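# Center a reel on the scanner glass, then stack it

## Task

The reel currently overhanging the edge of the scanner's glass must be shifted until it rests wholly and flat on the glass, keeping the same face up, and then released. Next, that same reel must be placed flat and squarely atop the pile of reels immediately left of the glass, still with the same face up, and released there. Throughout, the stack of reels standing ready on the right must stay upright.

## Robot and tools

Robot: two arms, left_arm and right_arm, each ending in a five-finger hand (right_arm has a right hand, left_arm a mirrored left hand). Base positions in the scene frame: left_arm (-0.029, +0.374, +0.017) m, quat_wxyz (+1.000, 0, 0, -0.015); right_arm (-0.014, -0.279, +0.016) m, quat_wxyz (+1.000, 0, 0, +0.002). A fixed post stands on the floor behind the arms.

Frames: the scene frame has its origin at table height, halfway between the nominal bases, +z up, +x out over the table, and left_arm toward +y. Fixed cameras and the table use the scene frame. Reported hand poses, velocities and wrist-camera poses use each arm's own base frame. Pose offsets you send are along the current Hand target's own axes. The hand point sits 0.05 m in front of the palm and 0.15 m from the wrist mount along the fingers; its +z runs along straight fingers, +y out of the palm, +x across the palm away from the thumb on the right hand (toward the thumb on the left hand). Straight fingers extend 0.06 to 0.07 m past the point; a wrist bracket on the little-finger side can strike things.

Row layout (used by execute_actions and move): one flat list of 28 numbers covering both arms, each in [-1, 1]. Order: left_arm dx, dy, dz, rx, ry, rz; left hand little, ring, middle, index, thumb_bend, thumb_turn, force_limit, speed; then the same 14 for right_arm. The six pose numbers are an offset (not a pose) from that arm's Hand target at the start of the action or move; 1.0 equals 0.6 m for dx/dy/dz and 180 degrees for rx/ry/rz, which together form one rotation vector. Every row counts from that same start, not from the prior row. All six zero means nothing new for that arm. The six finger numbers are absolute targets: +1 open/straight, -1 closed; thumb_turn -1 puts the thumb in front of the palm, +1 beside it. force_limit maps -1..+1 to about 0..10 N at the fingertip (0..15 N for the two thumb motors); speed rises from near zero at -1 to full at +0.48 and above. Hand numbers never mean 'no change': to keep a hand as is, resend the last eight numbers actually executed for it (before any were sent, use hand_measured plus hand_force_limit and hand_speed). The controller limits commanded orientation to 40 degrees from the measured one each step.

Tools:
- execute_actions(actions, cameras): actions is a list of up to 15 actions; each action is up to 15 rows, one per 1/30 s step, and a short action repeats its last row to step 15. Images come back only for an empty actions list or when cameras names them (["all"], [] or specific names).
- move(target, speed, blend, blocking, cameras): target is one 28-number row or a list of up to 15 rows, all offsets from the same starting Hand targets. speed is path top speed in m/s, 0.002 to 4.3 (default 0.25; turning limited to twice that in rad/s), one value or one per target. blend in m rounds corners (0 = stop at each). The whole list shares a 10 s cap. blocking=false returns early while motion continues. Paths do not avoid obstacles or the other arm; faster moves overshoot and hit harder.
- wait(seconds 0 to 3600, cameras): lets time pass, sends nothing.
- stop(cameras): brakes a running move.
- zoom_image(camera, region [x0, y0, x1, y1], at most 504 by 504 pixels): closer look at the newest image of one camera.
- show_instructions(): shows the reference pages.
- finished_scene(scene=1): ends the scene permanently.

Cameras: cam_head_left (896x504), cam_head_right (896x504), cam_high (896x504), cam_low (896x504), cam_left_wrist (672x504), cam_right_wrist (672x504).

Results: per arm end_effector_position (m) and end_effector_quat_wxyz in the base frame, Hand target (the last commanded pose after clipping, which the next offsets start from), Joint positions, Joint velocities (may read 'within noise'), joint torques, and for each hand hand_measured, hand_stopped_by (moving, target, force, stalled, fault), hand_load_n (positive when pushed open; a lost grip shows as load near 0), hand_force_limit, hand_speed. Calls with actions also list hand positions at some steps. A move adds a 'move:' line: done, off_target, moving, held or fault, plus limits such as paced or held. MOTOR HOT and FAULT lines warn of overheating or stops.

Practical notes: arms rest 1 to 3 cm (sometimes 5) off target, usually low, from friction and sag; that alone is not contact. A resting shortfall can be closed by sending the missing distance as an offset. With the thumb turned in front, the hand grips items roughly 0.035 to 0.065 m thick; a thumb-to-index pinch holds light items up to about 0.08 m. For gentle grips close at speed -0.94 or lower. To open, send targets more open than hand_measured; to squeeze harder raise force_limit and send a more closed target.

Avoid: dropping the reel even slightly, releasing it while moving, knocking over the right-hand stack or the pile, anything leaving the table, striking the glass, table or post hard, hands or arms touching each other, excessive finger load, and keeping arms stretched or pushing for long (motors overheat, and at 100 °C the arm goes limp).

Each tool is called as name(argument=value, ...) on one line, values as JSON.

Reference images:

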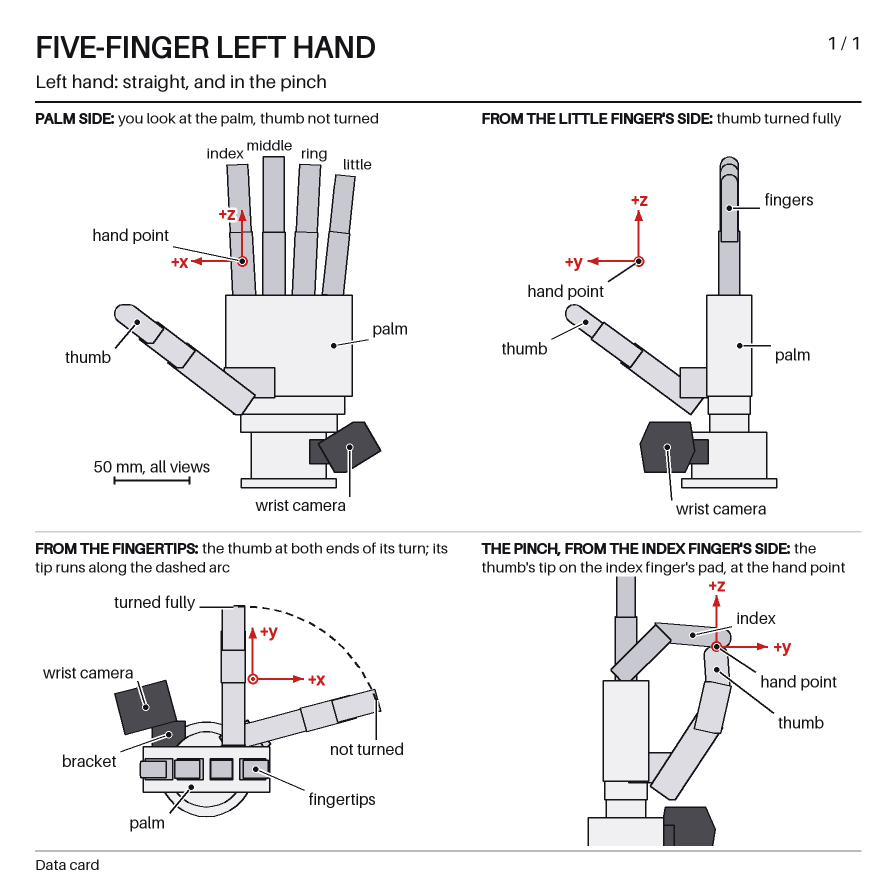

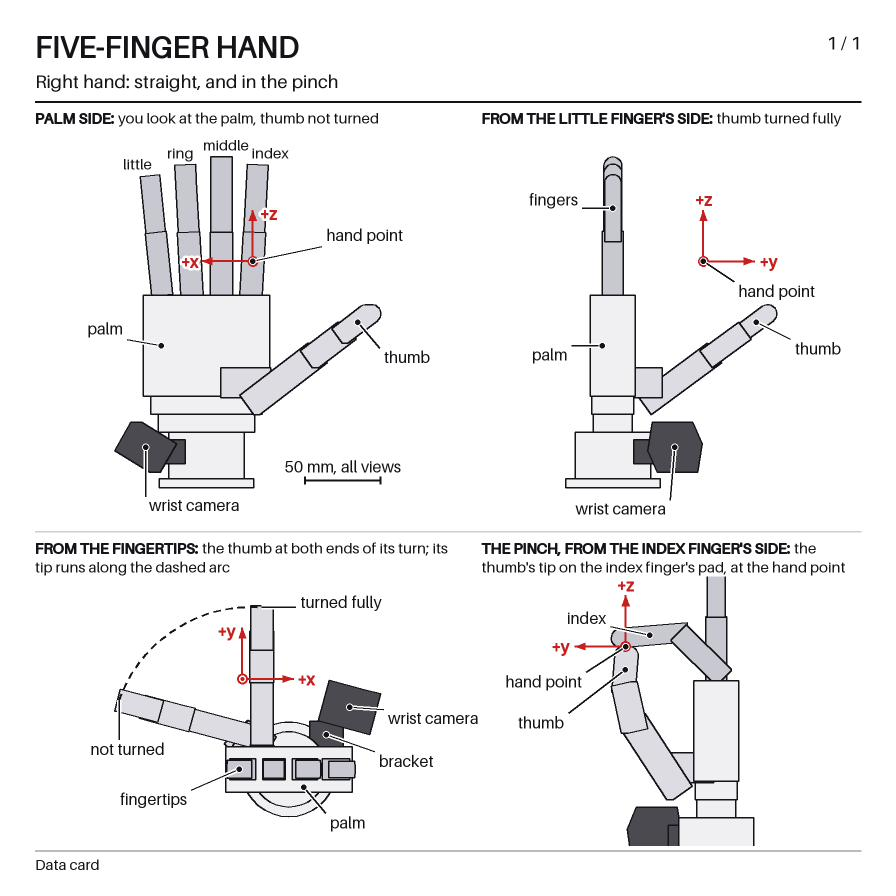

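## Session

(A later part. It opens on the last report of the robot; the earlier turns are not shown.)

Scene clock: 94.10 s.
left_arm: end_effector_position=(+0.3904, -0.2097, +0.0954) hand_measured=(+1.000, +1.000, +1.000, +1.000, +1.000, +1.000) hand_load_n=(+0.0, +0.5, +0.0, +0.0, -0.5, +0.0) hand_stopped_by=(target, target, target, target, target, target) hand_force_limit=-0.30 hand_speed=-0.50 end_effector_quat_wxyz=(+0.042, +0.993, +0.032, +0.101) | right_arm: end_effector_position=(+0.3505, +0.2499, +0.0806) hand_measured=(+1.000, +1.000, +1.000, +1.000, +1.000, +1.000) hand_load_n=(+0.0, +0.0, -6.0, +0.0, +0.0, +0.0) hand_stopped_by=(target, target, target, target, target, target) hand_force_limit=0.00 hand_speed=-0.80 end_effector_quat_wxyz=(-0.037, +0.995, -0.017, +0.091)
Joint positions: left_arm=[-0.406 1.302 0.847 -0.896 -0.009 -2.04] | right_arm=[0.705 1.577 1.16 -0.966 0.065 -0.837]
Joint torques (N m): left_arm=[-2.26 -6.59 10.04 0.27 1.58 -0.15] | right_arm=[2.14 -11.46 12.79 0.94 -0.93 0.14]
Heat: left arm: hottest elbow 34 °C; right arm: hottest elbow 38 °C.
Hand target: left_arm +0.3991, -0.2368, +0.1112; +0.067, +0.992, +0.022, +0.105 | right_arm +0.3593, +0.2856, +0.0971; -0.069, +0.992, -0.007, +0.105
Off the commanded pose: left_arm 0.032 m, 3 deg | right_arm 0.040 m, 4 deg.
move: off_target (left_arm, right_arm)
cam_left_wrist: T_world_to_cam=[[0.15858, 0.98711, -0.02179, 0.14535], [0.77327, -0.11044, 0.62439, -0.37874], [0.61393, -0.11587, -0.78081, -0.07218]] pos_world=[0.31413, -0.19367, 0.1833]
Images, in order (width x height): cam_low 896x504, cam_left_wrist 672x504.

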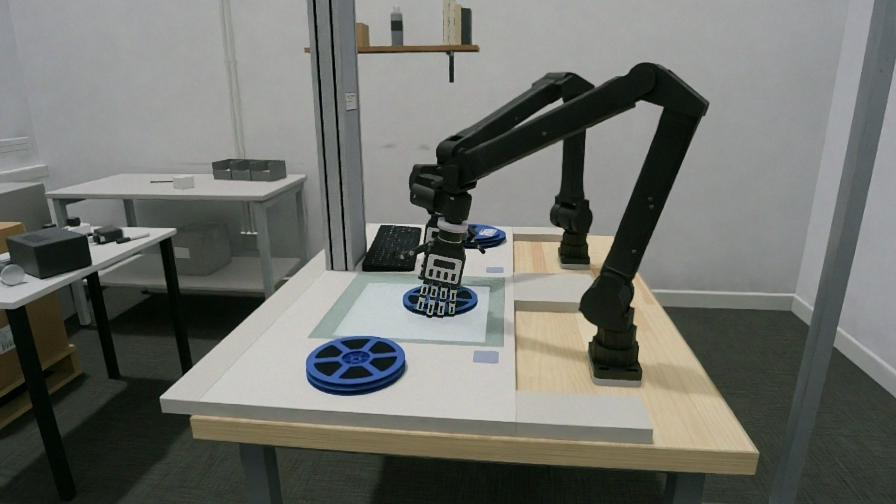

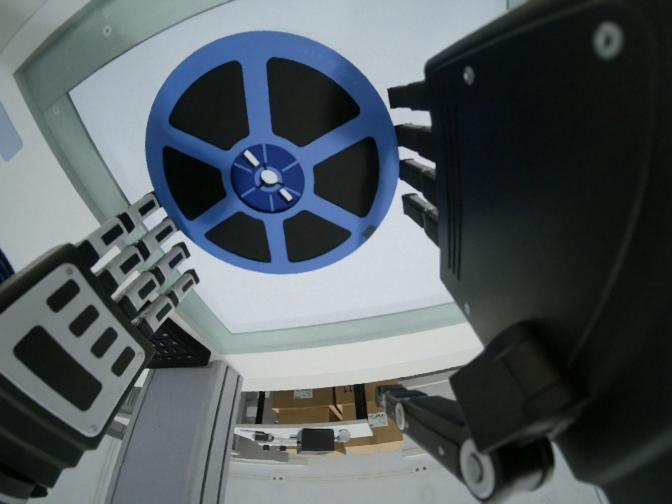

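move(target=[0.0052,0.0035,-0.0242,0,0,0,1,1,1,1,1,1,-0.3,-0.5,0.0052,-0.0035,-0.0242,0,0,0,1,1,1,1,1,1,0,-0.8], speed=0.03, cameras=["cam_left_wrist","cam_low"])

zoom_image(camera="cam_low", region=[380, 250, 480, 320])

Scene clock: 95.47 s.
left_arm: end_effector_position=(+0.3801, -0.2112, +0.0950) hand_measured=(+1.000, +1.000, +1.000, +1.000, +1.000, +1.000) hand_load_n=(+0.0, +0.5, +0.0, +0.0, +0.0, +0.0) hand_stopped_by=(target, target, target, target, target, target) hand_force_limit=-0.30 hand_speed=-0.50 end_effector_quat_wxyz=(+0.039, +0.996, +0.029, +0.080) | right_arm: end_effector_position=(+0.3444, +0.2493, +0.0862) hand_measured=(+1.000, +1.000, +1.000, +1.000, +1.000, +1.000) hand_load_n=(+0.5, +0.0, -5.0, -0.5, +0.0, +0.0) hand_stopped_by=(target, target, target, target, target, target) hand_force_limit=0.00 hand_speed=-0.80 end_effector_quat_wxyz=(-0.031, +0.996, -0.014, +0.079)
Joint positions: left_arm=[-0.414 1.302 0.856 -0.947 0.002 -2.042] | right_arm=[0.711 1.577 1.176 -1.01 0.059 -0.837]
Joint torques (N m): left_arm=[-1.49 -8.35 11.08 0.42 1.14 -0.13] | right_arm=[1.67 -12.57 13.55 0.98 -0.75 0.13]
Heat: left arm: hottest elbow 35 °C; right arm: hottest elbow 38 °C.
Hand target: left_arm +0.3991, -0.2367, +0.1261; +0.067, +0.992, +0.022, +0.105 | right_arm +0.3594, +0.2856, +0.1122; -0.069, +0.992, -0.008, +0.105
Off the commanded pose: left_arm 0.045 m, 4 deg | right_arm 0.047 m, 5 deg.
move: off_target (left_arm, right_arm)
cam_left_wrist: T_world_to_cam=[[0.16491, 0.98603, -0.02366, 0.14601], [0.79788, -0.11926, 0.5909, -0.37877], [0.57982, -0.11632, -0.8064, -0.05107]] pos_world=[0.30775, -0.19509, 0.18609]
Images, in order (width x height): cam_low 896x504, cam_left_wrist 672x504.

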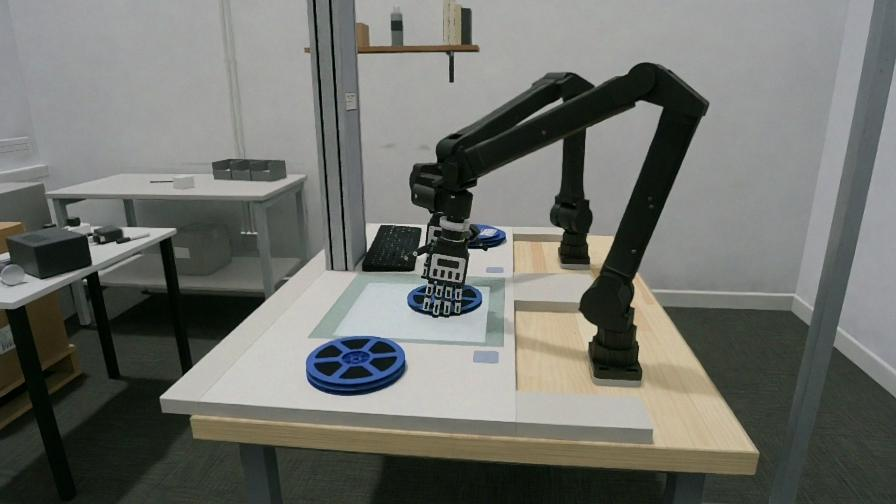

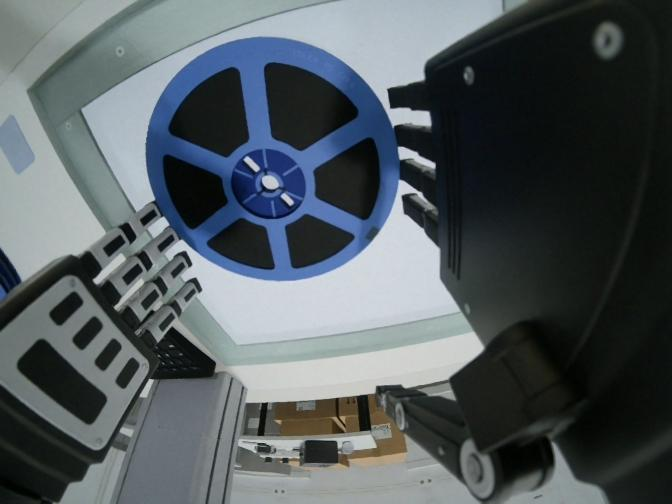

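Scaled by 5.040 from the camera's image (finer frame: 1280x720).

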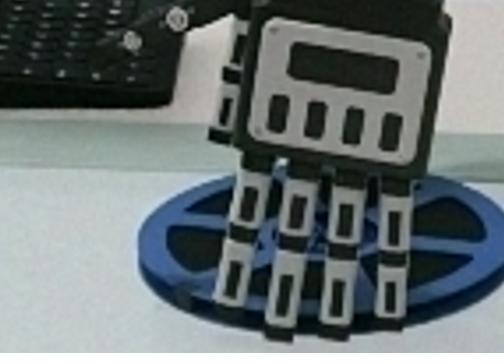

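zoom_image(camera="cam_left_wrist", region=[60, 100, 300, 340])

wait(seconds=0.05, cameras=["all"])

zoom_image(camera="cam_head_left", region=[320, 220, 440, 320])

zoom_image(camera="cam_high", region=[460, 150, 600, 270])

Scaled by 2.100 from the camera's image (finer frame: 960x720).

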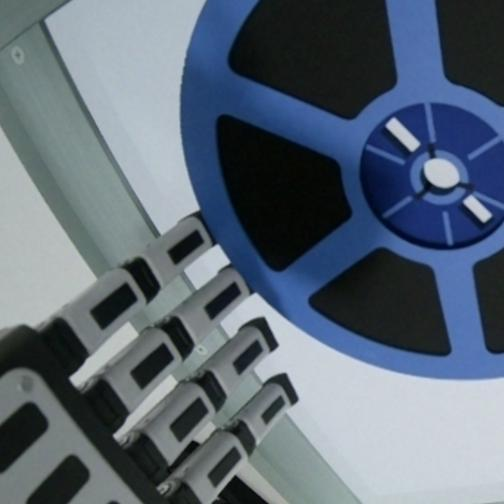

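Scene clock: 96.83 s.
left_arm: end_effector_position=(+0.3802, -0.2113, +0.0951) hand_measured=(+1.000, +1.000, +1.000, +1.000, +1.000, +1.000) hand_load_n=(+0.0, +0.5, +0.5, +0.0, +0.0, +0.0) hand_stopped_by=(target, target, target, target, target, target) hand_force_limit=-0.30 hand_speed=-0.50 end_effector_quat_wxyz=(+0.039, +0.996, +0.029, +0.080) | right_arm: end_effector_position=(+0.3444, +0.2493, +0.0862) hand_measured=(+1.000, +1.000, +1.000, +1.000, +1.000, +1.000) hand_load_n=(+0.0, +0.0, -5.0, -0.5, +0.0, +0.0) hand_stopped_by=(target, target, target, target, target, target) hand_force_limit=0.00 hand_speed=-0.80 end_effector_quat_wxyz=(-0.031, +0.996, -0.014, +0.079)
Joint positions: left_arm=[-0.414 1.302 0.857 -0.947 0.002 -2.043] | right_arm=[0.711 1.577 1.176 -1.01 0.059 -0.837]
Joint torques (N m): left_arm=[-1.61 -8.35 11.06 0.43 1.14 -0.11] | right_arm=[1.67 -12.69 13.53 0.99 -0.75 0.13]
Heat: left arm: hottest elbow 35 °C; right arm: hottest elbow 38 °C.
Hand target: left_arm +0.3992, -0.2368, +0.1262; +0.067, +0.992, +0.022, +0.105 | right_arm +0.3594, +0.2856, +0.1122; -0.069, +0.992, -0.008, +0.105
Off the commanded pose: left_arm 0.044 m, 4 deg | right_arm 0.047 m, 5 deg.
wait: 0.07 s; at rest from the start
cam_left_wrist: T_world_to_cam=[[0.16448, 0.98609, -0.02375, 0.14626], [0.79796, -0.11887, 0.59087, -0.37892], [0.57983, -0.11614, -0.80642, -0.05094]] pos_world=[0.30785, -0.19518, 0.18629]
cam_right_wrist: T_world_to_cam=[[0.26216, -0.96425, -0.03856, 0.15534], [-0.89721, -0.25825, 0.35822, 0.34204], [-0.35537, -0.05932, -0.93284, 0.33098]] pos_world=[0.38378, 0.25775, 0.19221]

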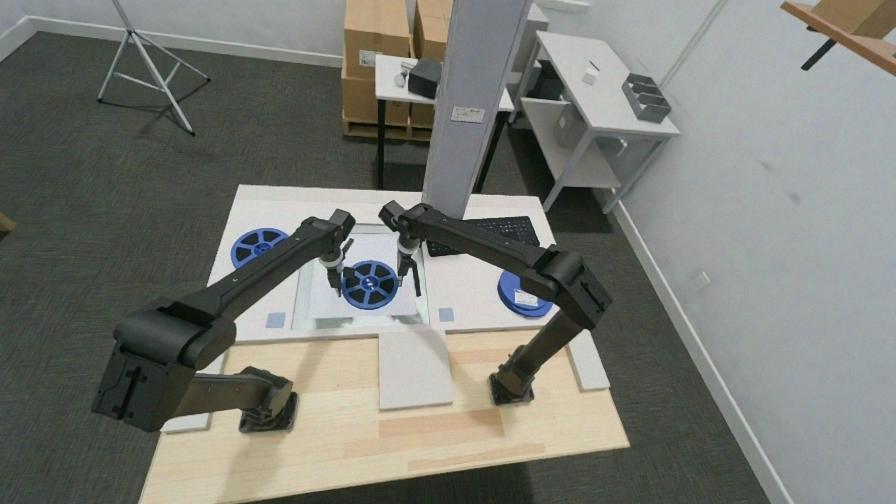

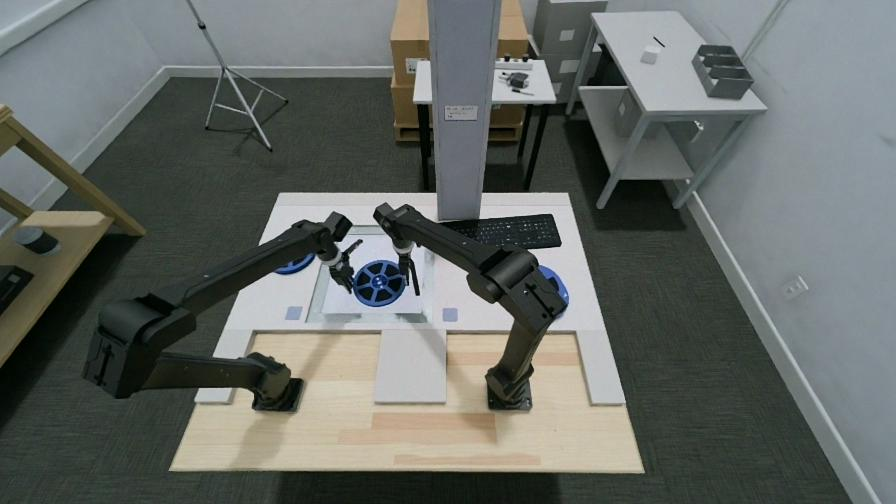

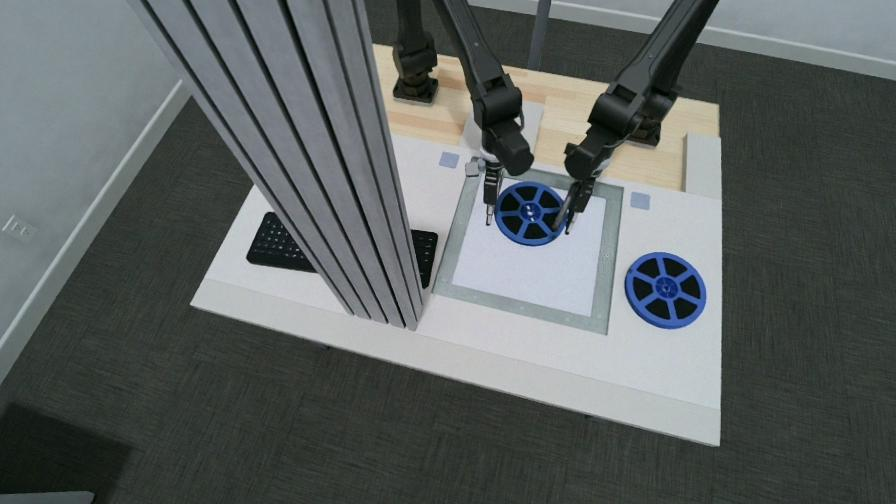

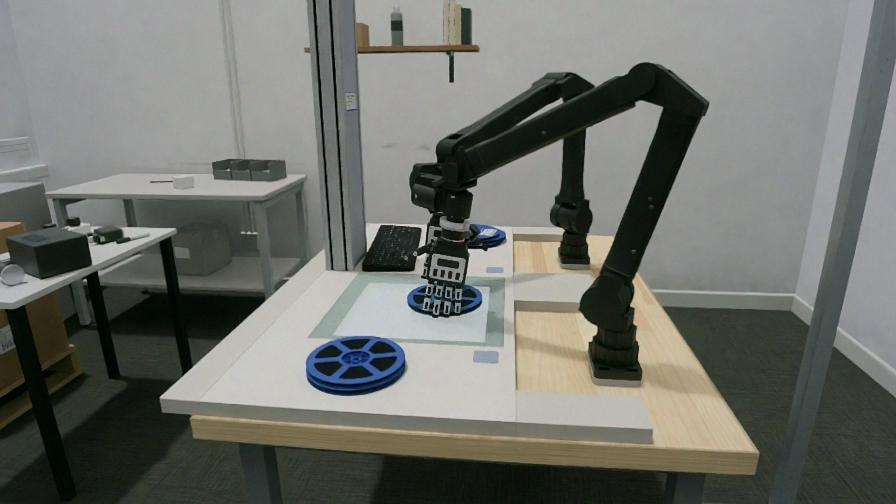

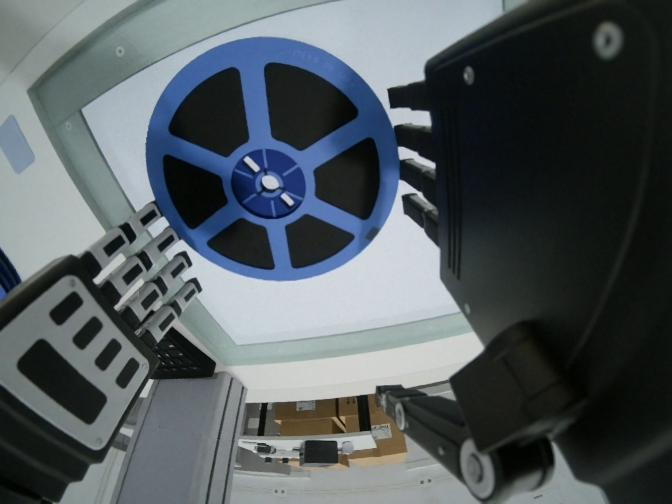

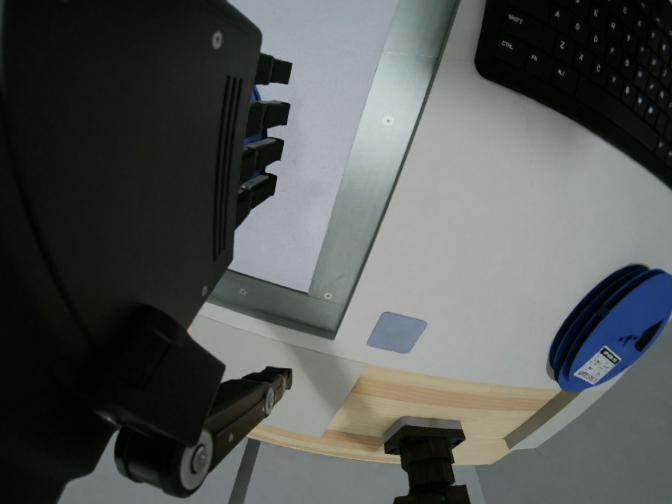

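Scaled by 4.200 from the camera's image (finer frame: 1280x720).

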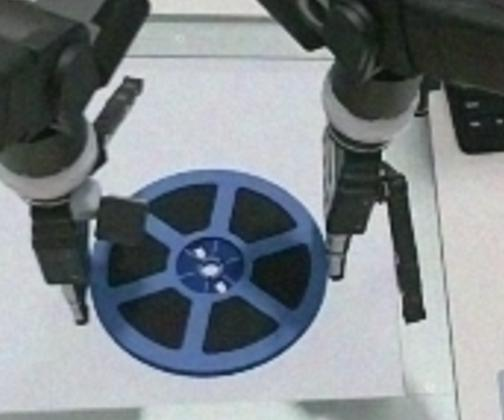

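Scaled by 3.600 from the camera's image (finer frame: 1280x720).

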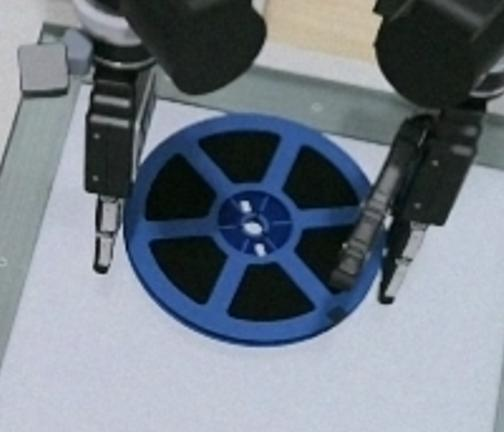

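move(target=[-0.0150,0.0163,-0.0250,0,0,0,1,1,1,1,1,1,-0.3,-0.5,-0.0153,-0.0142,-0.0082,0,0,0,1,1,1,1,1,1,0,-0.8], speed=0.04, cameras=["cam_left_wrist","cam_low"])

zoom_image(camera="cam_low", region=[380, 250, 500, 330])

Scene clock: 98.83 s.
left_arm: end_effector_position=(+0.3667, -0.2135, +0.1016) hand_measured=(+1.000, +1.000, +1.000, +1.000, +1.000, +1.000) hand_load_n=(+0.0, +0.0, +0.5, +0.0, +0.0, +0.0) hand_stopped_by=(target, target, target, target, target, target) hand_force_limit=-0.30 hand_speed=-0.50 end_effector_quat_wxyz=(+0.032, +0.996, +0.032, +0.072) | right_arm: end_effector_position=(+0.3354, +0.2513, +0.0869) hand_measured=(+1.000, +1.000, +1.000, +1.000, +1.000, +1.000) hand_load_n=(+0.0, +0.0, -6.0, -2.5, +0.0, +0.0) hand_stopped_by=(target, target, target, target, target, target) hand_force_limit=0.00 hand_speed=-0.80 end_effector_quat_wxyz=(-0.022, +0.997, -0.014, +0.074)
Joint positions: left_arm=[-0.441 1.274 0.858 -0.998 -0.009 -2.077] | right_arm=[0.73 1.577 1.176 -1.03 0.068 -0.817]
Joint torques (N m): left_arm=[-2.2 -8.47 11.6 0.61 1.27 -0.11] | right_arm=[2.2 -13.27 13.59 1.25 -0.9 0.19]
Heat: left arm: hottest elbow 35 °C; right arm: hottest elbow 38 °C.
Hand target: left_arm +0.3875, -0.2450, +0.1401; +0.067, +0.992, +0.022, +0.105 | right_arm +0.3494, +0.2938, +0.1163; -0.069, +0.992, -0.008, +0.105
Off the commanded pose: left_arm 0.054 m, 6 deg | right_arm 0.053 m, 7 deg.
move: off_target (left_arm, right_arm)
cam_left_wrist: T_world_to_cam=[[0.15633, 0.98762, -0.0125, 0.15302], [0.80923, -0.12082, 0.57493, -0.37517], [0.56631, -0.09999, -0.81811, -0.02866]] pos_world=[0.29591, -0.19933, 0.19417]
Images, in order (width x height): cam_low 896x504, cam_left_wrist 672x504.

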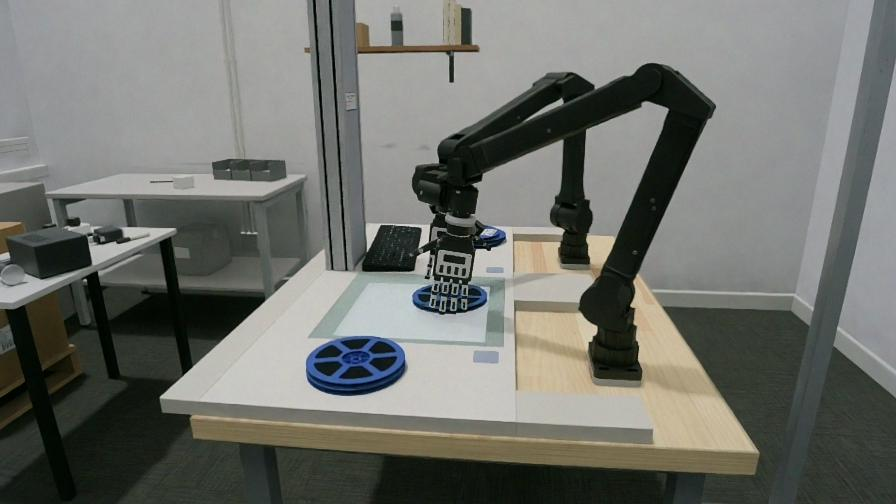

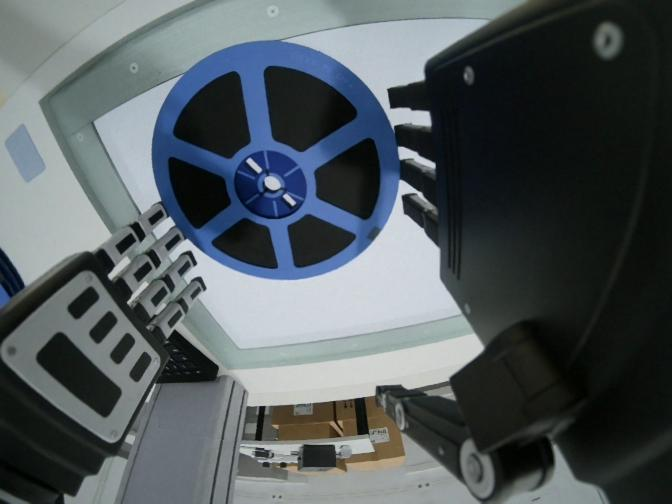

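Scaled by 4.200 from the camera's image (finer frame: 1280x720).

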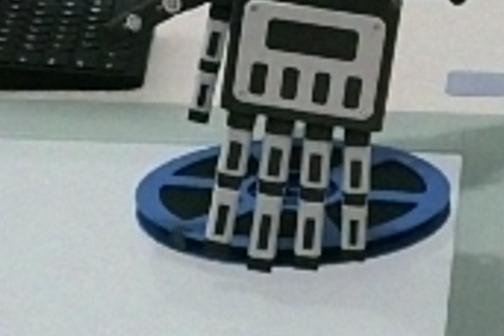

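move(target=[0.0172,0.0215,-0.0793,0,0,0,1,1,1,1,1,1,-0.3,-0.5,0.0172,-0.0215,-0.0793,0,0,0,1,1,1,1,1,1,0,-0.8], speed=0.05, cameras=["cam_left_wrist","cam_low"])

zoom_image(camera="cam_low", region=[380, 250, 500, 330])

Scene clock: 100.13 s.
left_arm: end_effector_position=(+0.3691, -0.2063, +0.1121) hand_measured=(+1.000, +1.000, +1.000, +1.000, +1.000, +1.000) hand_load_n=(+0.0, +0.0, +0.5, +0.0, +0.0, +0.0) hand_stopped_by=(target, target, target, target, target, target) hand_force_limit=-0.30 hand_speed=-0.50 end_effector_quat_wxyz=(+0.019, +0.996, +0.037, +0.075) | right_arm: end_effector_position=(+0.3360, +0.2581, +0.1065) hand_measured=(+1.000, +1.000, +1.000, +1.000, +1.000, +1.000) hand_load_n=(+0.0, +0.0, -5.0, -1.5, +0.0, +0.0) hand_stopped_by=(target, target, target, target, target, target) hand_force_limit=0.00 hand_speed=-0.80 end_effector_quat_wxyz=(-0.024, +0.997, -0.013, +0.075)
Joint positions: left_arm=[-0.435 1.261 0.88 -1.04 -0.034 -2.079] | right_arm=[0.74 1.568 1.22 -1.081 0.068 -0.81]
Joint torques (N m): left_arm=[-0.62 -7.18 7.15 0.55 1 -0.01] | right_arm=[1.9 -13.51 13.86 1.09 -0.81 0.15]
Heat: left arm: hottest elbow 35 °C; right arm: hottest elbow 39 °C.
Hand target: left_arm +0.3680, -0.2159, +0.1133; +0.032, +0.996, +0.031, +0.072 (not the last commanded pose) | right_arm +0.3494, +0.2964, +0.1381; -0.069, +0.992, -0.007, +0.105 (not the last commanded pose)
Off the commanded pose: left_arm 0.092 m, 7 deg | right_arm 0.074 m, 6 deg.
move: held (left_arm; a check stopped the path), off_target (right_arm; braked when a check withheld steps of left_arm); limits=held
pose unreachable (left arm): on one or more control steps of this call, first in action 0 (counted from 0), this arm could not follow its commanded pose, so it was not sent that pose on those steps. It may still have moved: this result reports where it is.
cause: moving toward the commanded pose would bring a part of the arm too close to another arm (a part of this arm just beyond joint 4 (wrist pitch) and a part of the right arm just beyond its joint 4 (wrist pitch), along the way the arms are being sent, or toward where that arm still pushes).
cam_left_wrist: T_world_to_cam=[[0.14467, 0.9894, 0.01243, 0.14753], [0.80792, -0.12537, 0.5758, -0.3828], [0.57126, -0.07326, -0.81749, -0.01694]] pos_world=[0.29761, -0.1952, 0.20474]
Images, in order (width x height): cam_low 896x504, cam_left_wrist 672x504.

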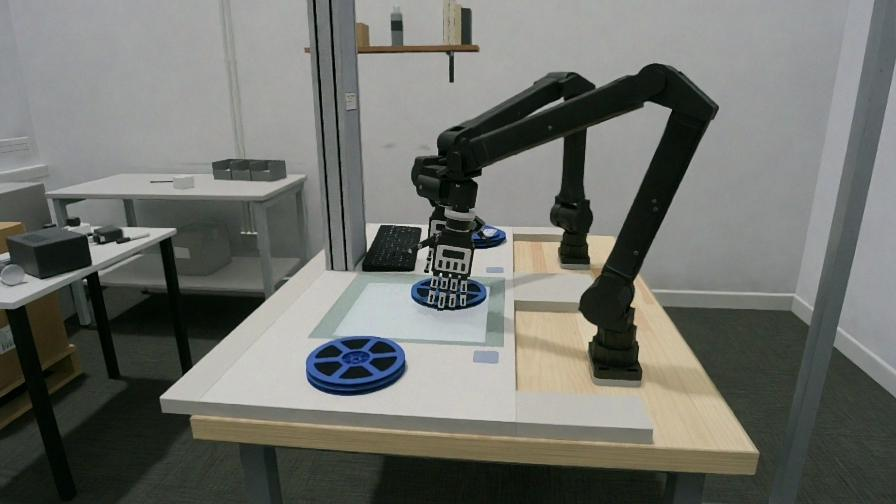

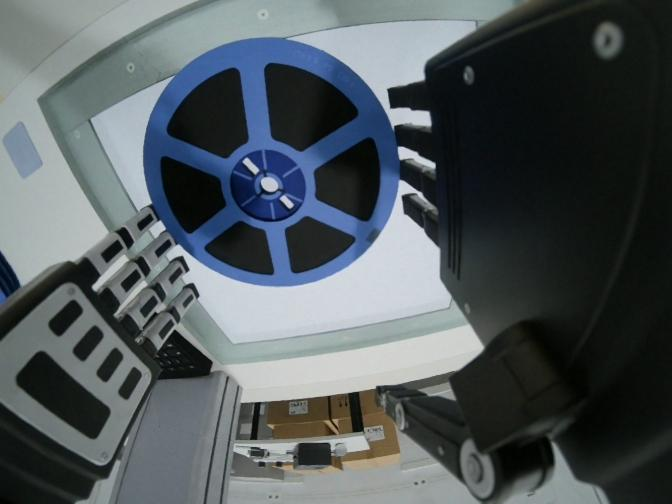

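Scaled by 4.200 from the camera's image (finer frame: 1280x720).

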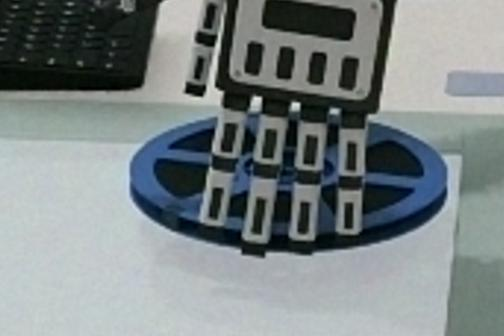

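move(target=[0.0180,0.0192,-0.0502,-0.0234,0.0203,0.0048,1,1,1,1,1,1,-0.3,-0.5,0,0,0,0,0,0,1,1,1,1,1,1,0,-0.8], speed=0.05, cameras=["cam_left_wrist","cam_low"])

zoom_image(camera="cam_low", region=[380, 250, 500, 330])

Scene clock: 102.73 s.
left_arm: end_effector_position=(+0.3689, -0.2072, +0.1296) hand_measured=(+1.000, +1.000, +1.000, +1.000, +1.000, +1.000) hand_load_n=(+0.0, +0.5, +0.0, +0.0, +0.0, +0.0) hand_stopped_by=(target, target, target, target, target, target) hand_force_limit=-0.30 hand_speed=-0.50 end_effector_quat_wxyz=(+0.038, +0.995, +0.036, +0.088) | right_arm: end_effector_position=(+0.3350, +0.2565, +0.1068) hand_measured=(+1.000, +1.000, +1.000, +1.000, +1.000, +1.000) hand_load_n=(+0.0, +0.0, -6.5, -2.0, +0.0, +0.0) hand_stopped_by=(target, target, target, target, target, target) hand_force_limit=0.00 hand_speed=-0.80 end_effector_quat_wxyz=(-0.020, +0.997, -0.013, +0.073)
Joint positions: left_arm=[-0.425 1.219 0.88 -1.04 -0.01 -2.067] | right_arm=[0.74 1.568 1.22 -1.087 0.07 -0.81]
Joint torques (N m): left_arm=[-0.67 -7.77 8.17 1.37 1.54 0.07] | right_arm=[1.85 -13.39 13.86 1.22 -0.91 0.15]
Heat: left arm: hottest elbow 35 °C; right arm: hottest elbow 39 °C.
Hand target: left_arm +0.3750, -0.2248, +0.1454; +0.067, +0.992, +0.022, +0.106 | right_arm +0.3494, +0.2964, +0.1380; -0.069, +0.992, -0.007, +0.105
Off the commanded pose: left_arm 0.024 m, 4 deg | right_arm 0.053 m, 7 deg.
move: off_target (left_arm)
cam_left_wrist: T_world_to_cam=[[0.1494, 0.98858, -0.01979, 0.15049], [0.79029, -0.10736, 0.60326, -0.38611], [0.59425, -0.10576, -0.7973, -0.02047]] pos_world=[0.29482, -0.19239, 0.21959]
Images, in order (width x height): cam_low 896x504, cam_left_wrist 672x504.

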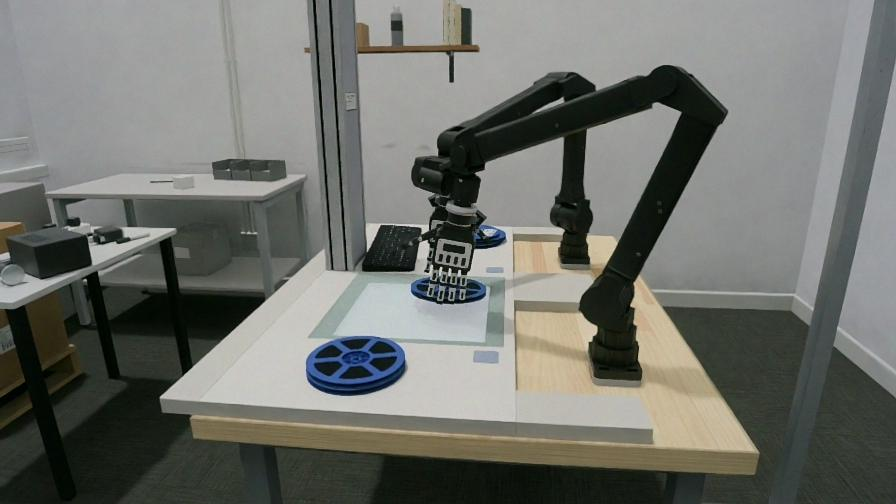

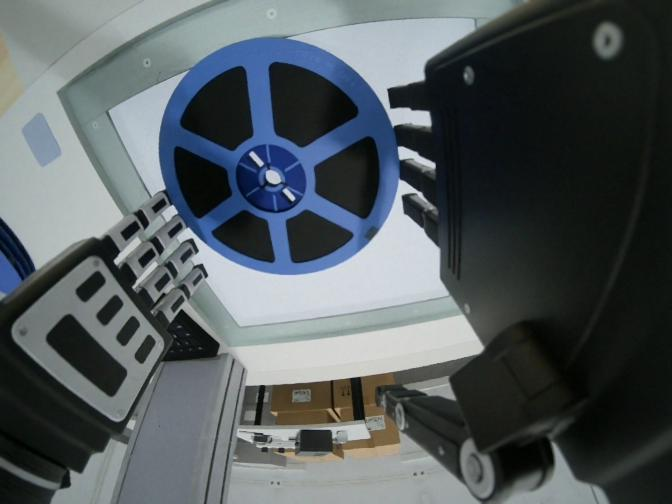

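Scaled by 4.200 from the camera's image (finer frame: 1280x720).

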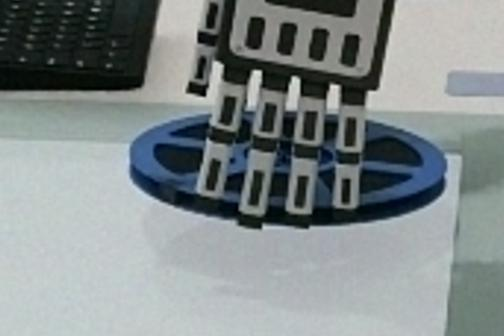

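move(target=[0,0,0,0,0,0,1,1,1,1,1,1,-0.3,-0.5,0.0052,-0.0035,-0.0242,0,0,0,1,1,1,1,1,1,0,-0.8], speed=0.05, cameras=["cam_low"])

zoom_image(camera="cam_low", region=[380, 250, 500, 330])

Scene clock: 103.80 s.
left_arm: end_effector_position=(+0.3685, -0.2079, +0.1298) hand_measured=(+1.000, +1.000, +1.000, +1.000, +1.000, +1.000) hand_load_n=(-0.5, +0.0, +0.5, +0.0, +0.0, +0.0) hand_stopped_by=(target, target, target, target, target, target) hand_force_limit=-0.30 hand_speed=-0.50 end_effector_quat_wxyz=(+0.040, +0.995, +0.036, +0.087) | right_arm: end_effector_position=(+0.3340, +0.2554, +0.1186) hand_measured=(+1.000, +1.000, +1.000, +1.000, +1.000, +1.000) hand_load_n=(+0.0, +0.0, -6.5, -1.5, +0.0, +0.0) hand_stopped_by=(target, target, target, target, target, target) hand_force_limit=0.00 hand_speed=-0.80 end_effector_quat_wxyz=(-0.017, +0.997, -0.013, +0.070)
Joint positions: left_arm=[-0.425 1.219 0.88 -1.04 -0.006 -2.067] | right_arm=[0.74 1.56 1.242 -1.126 0.071 -0.81]
Joint torques (N m): left_arm=[-0.62 -7.82 8.21 1.39 1.35 0.09] | right_arm=[1.79 -13.63 14.42 1.2 -0.93 0.16]
Heat: left arm: hottest elbow 35 °C; right arm: hottest elbow 39 °C.
Hand target: left_arm +0.3749, -0.2249, +0.1454; +0.067, +0.992, +0.022, +0.106 | right_arm +0.3494, +0.2964, +0.1530; -0.069, +0.992, -0.007, +0.105
Off the commanded pose: left_arm 0.024 m, 4 deg | right_arm 0.056 m, 7 deg.
move: off_target (right_arm)

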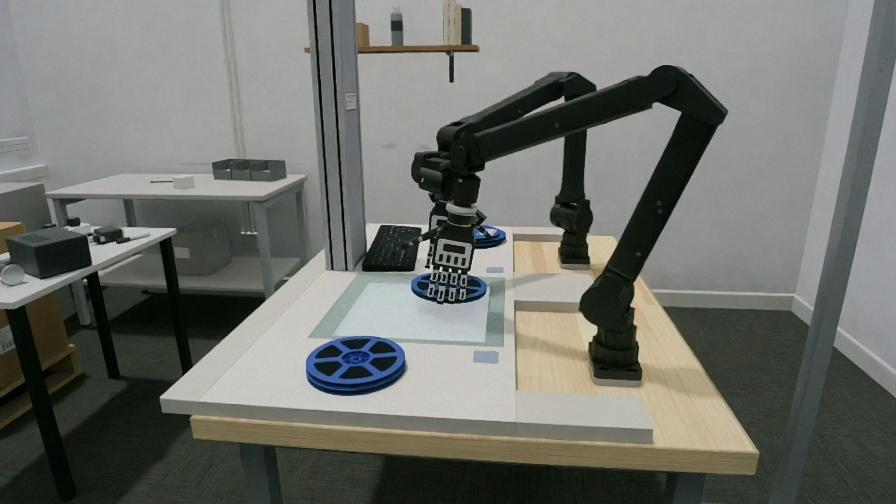

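Scaled by 4.200 from the camera's image (finer frame: 1280x720).

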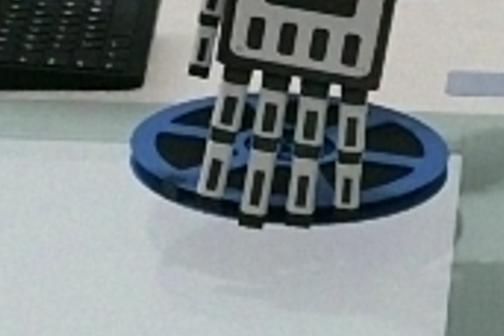

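move(target=[0.0155,0.0104,-0.0726,0,0,0,1,1,1,1,1,1,-0.3,-0.5,0.0120,-0.0081,-0.0565,0,0,0,1,1,1,1,1,1,0,-0.8], speed=0.05, cameras=["cam_low", "cam_left_wrist","cam_high"])

zoom_image(camera="cam_low", region=[380, 240, 500, 320])

Scene clock: 106.27 s.
left_arm: end_effector_position=(+0.3558, -0.2030, +0.1518) hand_measured=(+1.000, +1.000, +1.000, +1.000, +1.000, +1.000) hand_load_n=(+0.0, +0.0, +0.5, +0.0, +0.0, +0.0) hand_stopped_by=(target, target, target, target, target, target) hand_force_limit=-0.30 hand_speed=-0.50 end_effector_quat_wxyz=(+0.035, +0.996, +0.036, +0.072) | right_arm: end_effector_position=(+0.3388, +0.2607, +0.1552) hand_measured=(+1.000, +1.000, +1.000, +1.000, +1.000, +1.000) hand_load_n=(+0.0, +0.0, -3.0, -4.0, +0.0, -0.5) hand_stopped_by=(target, target, target, target, target, target) hand_force_limit=0.00 hand_speed=-0.80 end_effector_quat_wxyz=(-0.023, +0.997, -0.013, +0.074)
Joint positions: left_arm=[-0.425 1.181 0.919 -1.147 -0.001 -2.067] | right_arm=[0.74 1.543 1.324 -1.212 0.068 -0.81]
Joint torques (N m): left_arm=[-0.62 -7.41 12.04 0.57 1.18 0.1] | right_arm=[1.73 -13.45 14.17 1.17 -0.82 0.15]
Heat: left arm: hottest elbow 35 °C; right arm: hottest elbow 40 °C.
Hand target: left_arm +0.3749, -0.2249, +0.1904; +0.067, +0.992, +0.022, +0.106 | right_arm +0.3494, +0.2963, +0.1880; -0.069, +0.992, -0.007, +0.105
Off the commanded pose: left_arm 0.048 m, 6 deg | right_arm 0.050 m, 6 deg.
move: off_target (left_arm, right_arm)
cam_left_wrist: T_world_to_cam=[[0.15071, 0.98839, -0.01948, 0.14816], [0.80898, -0.11198, 0.57708, -0.39234], [0.56819, -0.10273, -0.81646, 0.01822]] pos_world=[0.28471, -0.1885, 0.24417]
Images, in order (width x height): cam_high 896x504, cam_low 896x504, cam_left_wrist 672x504.

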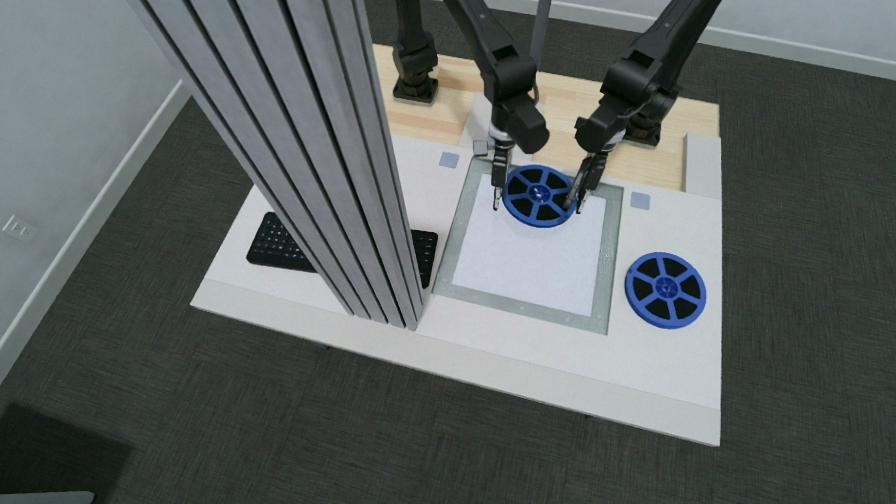

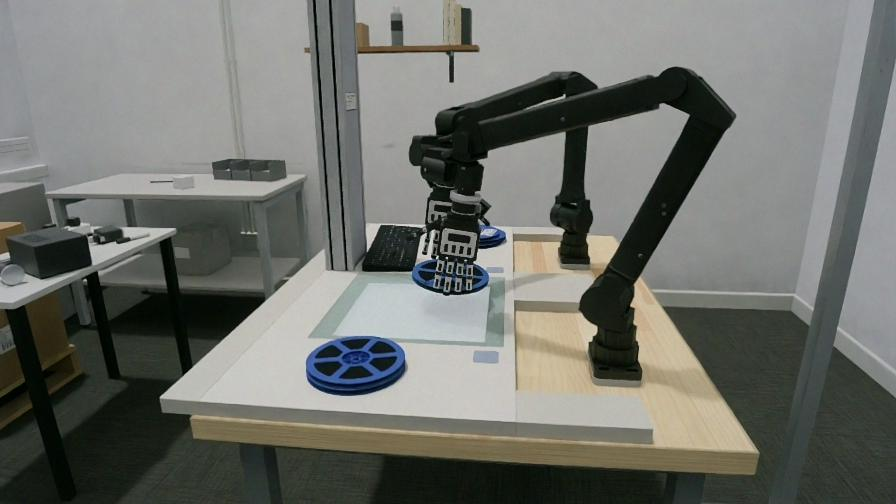

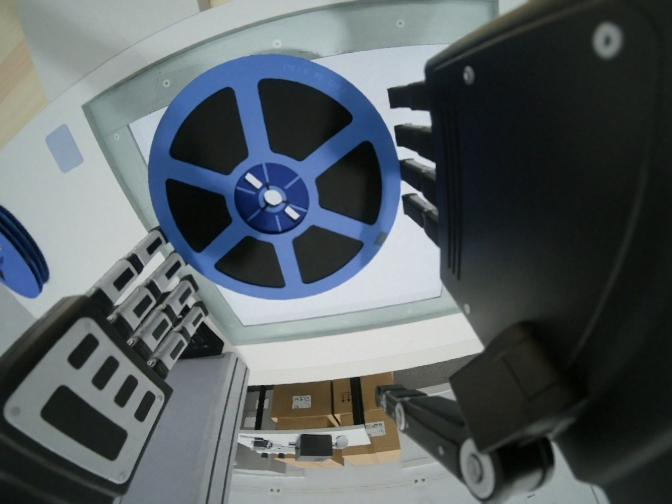

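Scaled by 4.200 from the camera's image (finer frame: 1280x720).

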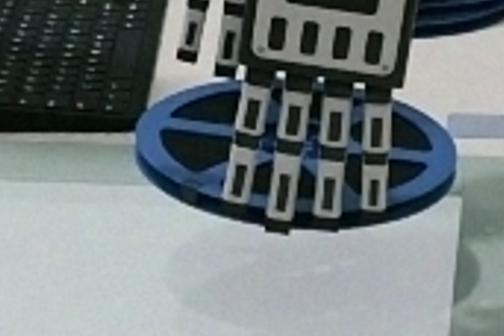

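move(target=[0.0052,0.0035,-0.0242,0,0,0,1,1,1,1,1,1,-0.3,-0.5,0,0,0,0,0,0,1,1,1,1,1,1,0,-0.8], speed=0.05, cameras=["cam_low"])

zoom_image(camera="cam_low", region=[380, 240, 500, 320])

Scene clock: 107.37 s.
left_arm: end_effector_position=(+0.3574, -0.2035, +0.1680) hand_measured=(+1.000, +1.000, +1.000, +1.000, +1.000, +1.000) hand_load_n=(+0.0, +0.0, +0.5, +0.0, +0.0, +0.0) hand_stopped_by=(target, target, target, target, target, target) hand_force_limit=-0.30 hand_speed=-0.50 end_effector_quat_wxyz=(+0.035, +0.996, +0.036, +0.074) | right_arm: end_effector_position=(+0.3385, +0.2601, +0.1555) hand_measured=(+1.000, +1.000, +1.000, +1.000, +1.000, +1.000) hand_load_n=(+0.0, +0.0, -4.0, -4.0, +0.0, +0.0) hand_stopped_by=(target, target, target, target, target, target) hand_force_limit=0.00 hand_speed=-0.80 end_effector_quat_wxyz=(-0.021, +0.997, -0.013, +0.074)
Joint positions: left_arm=[-0.425 1.173 0.956 -1.19 -0.003 -2.067] | right_arm=[0.74 1.543 1.324 -1.214 0.07 -0.81]
Joint torques (N m): left_arm=[-0.73 -7.3 12.03 0.65 1.23 0.08] | right_arm=[1.73 -13.45 14.2 1.21 -0.88 0.15]
Heat: left arm: hottest elbow 35 °C; right arm: hottest elbow 40 °C.
Hand target: left_arm +0.3750, -0.2249, +0.2054; +0.067, +0.992, +0.022, +0.106 | right_arm +0.3495, +0.2964, +0.1880; -0.069, +0.992, -0.007, +0.105
Off the commanded pose: left_arm 0.047 m, 5 deg | right_arm 0.050 m, 7 deg.
move: off_target (left_arm)

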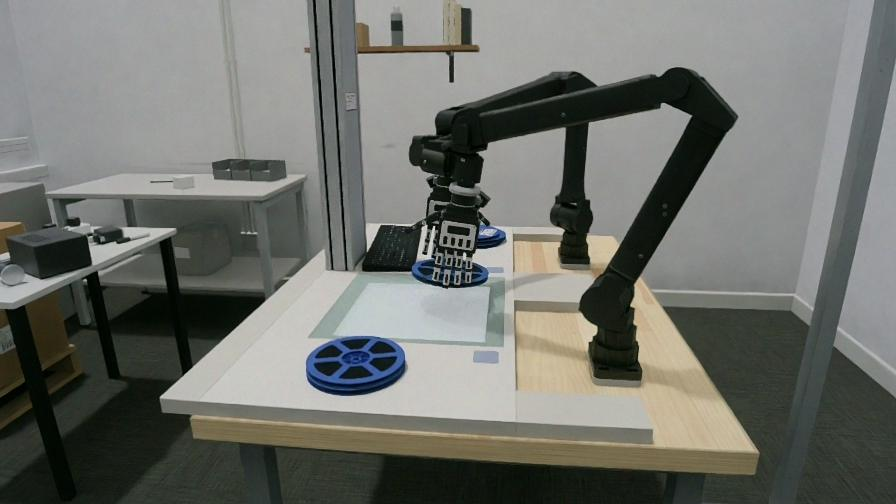

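Scaled by 4.200 from the camera's image (finer frame: 1280x720).

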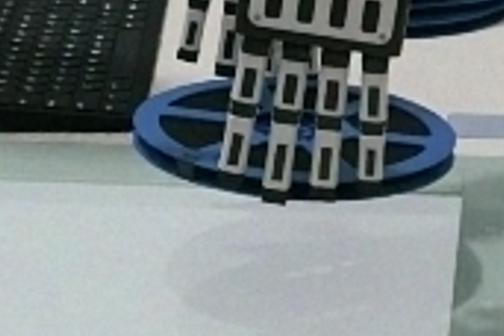

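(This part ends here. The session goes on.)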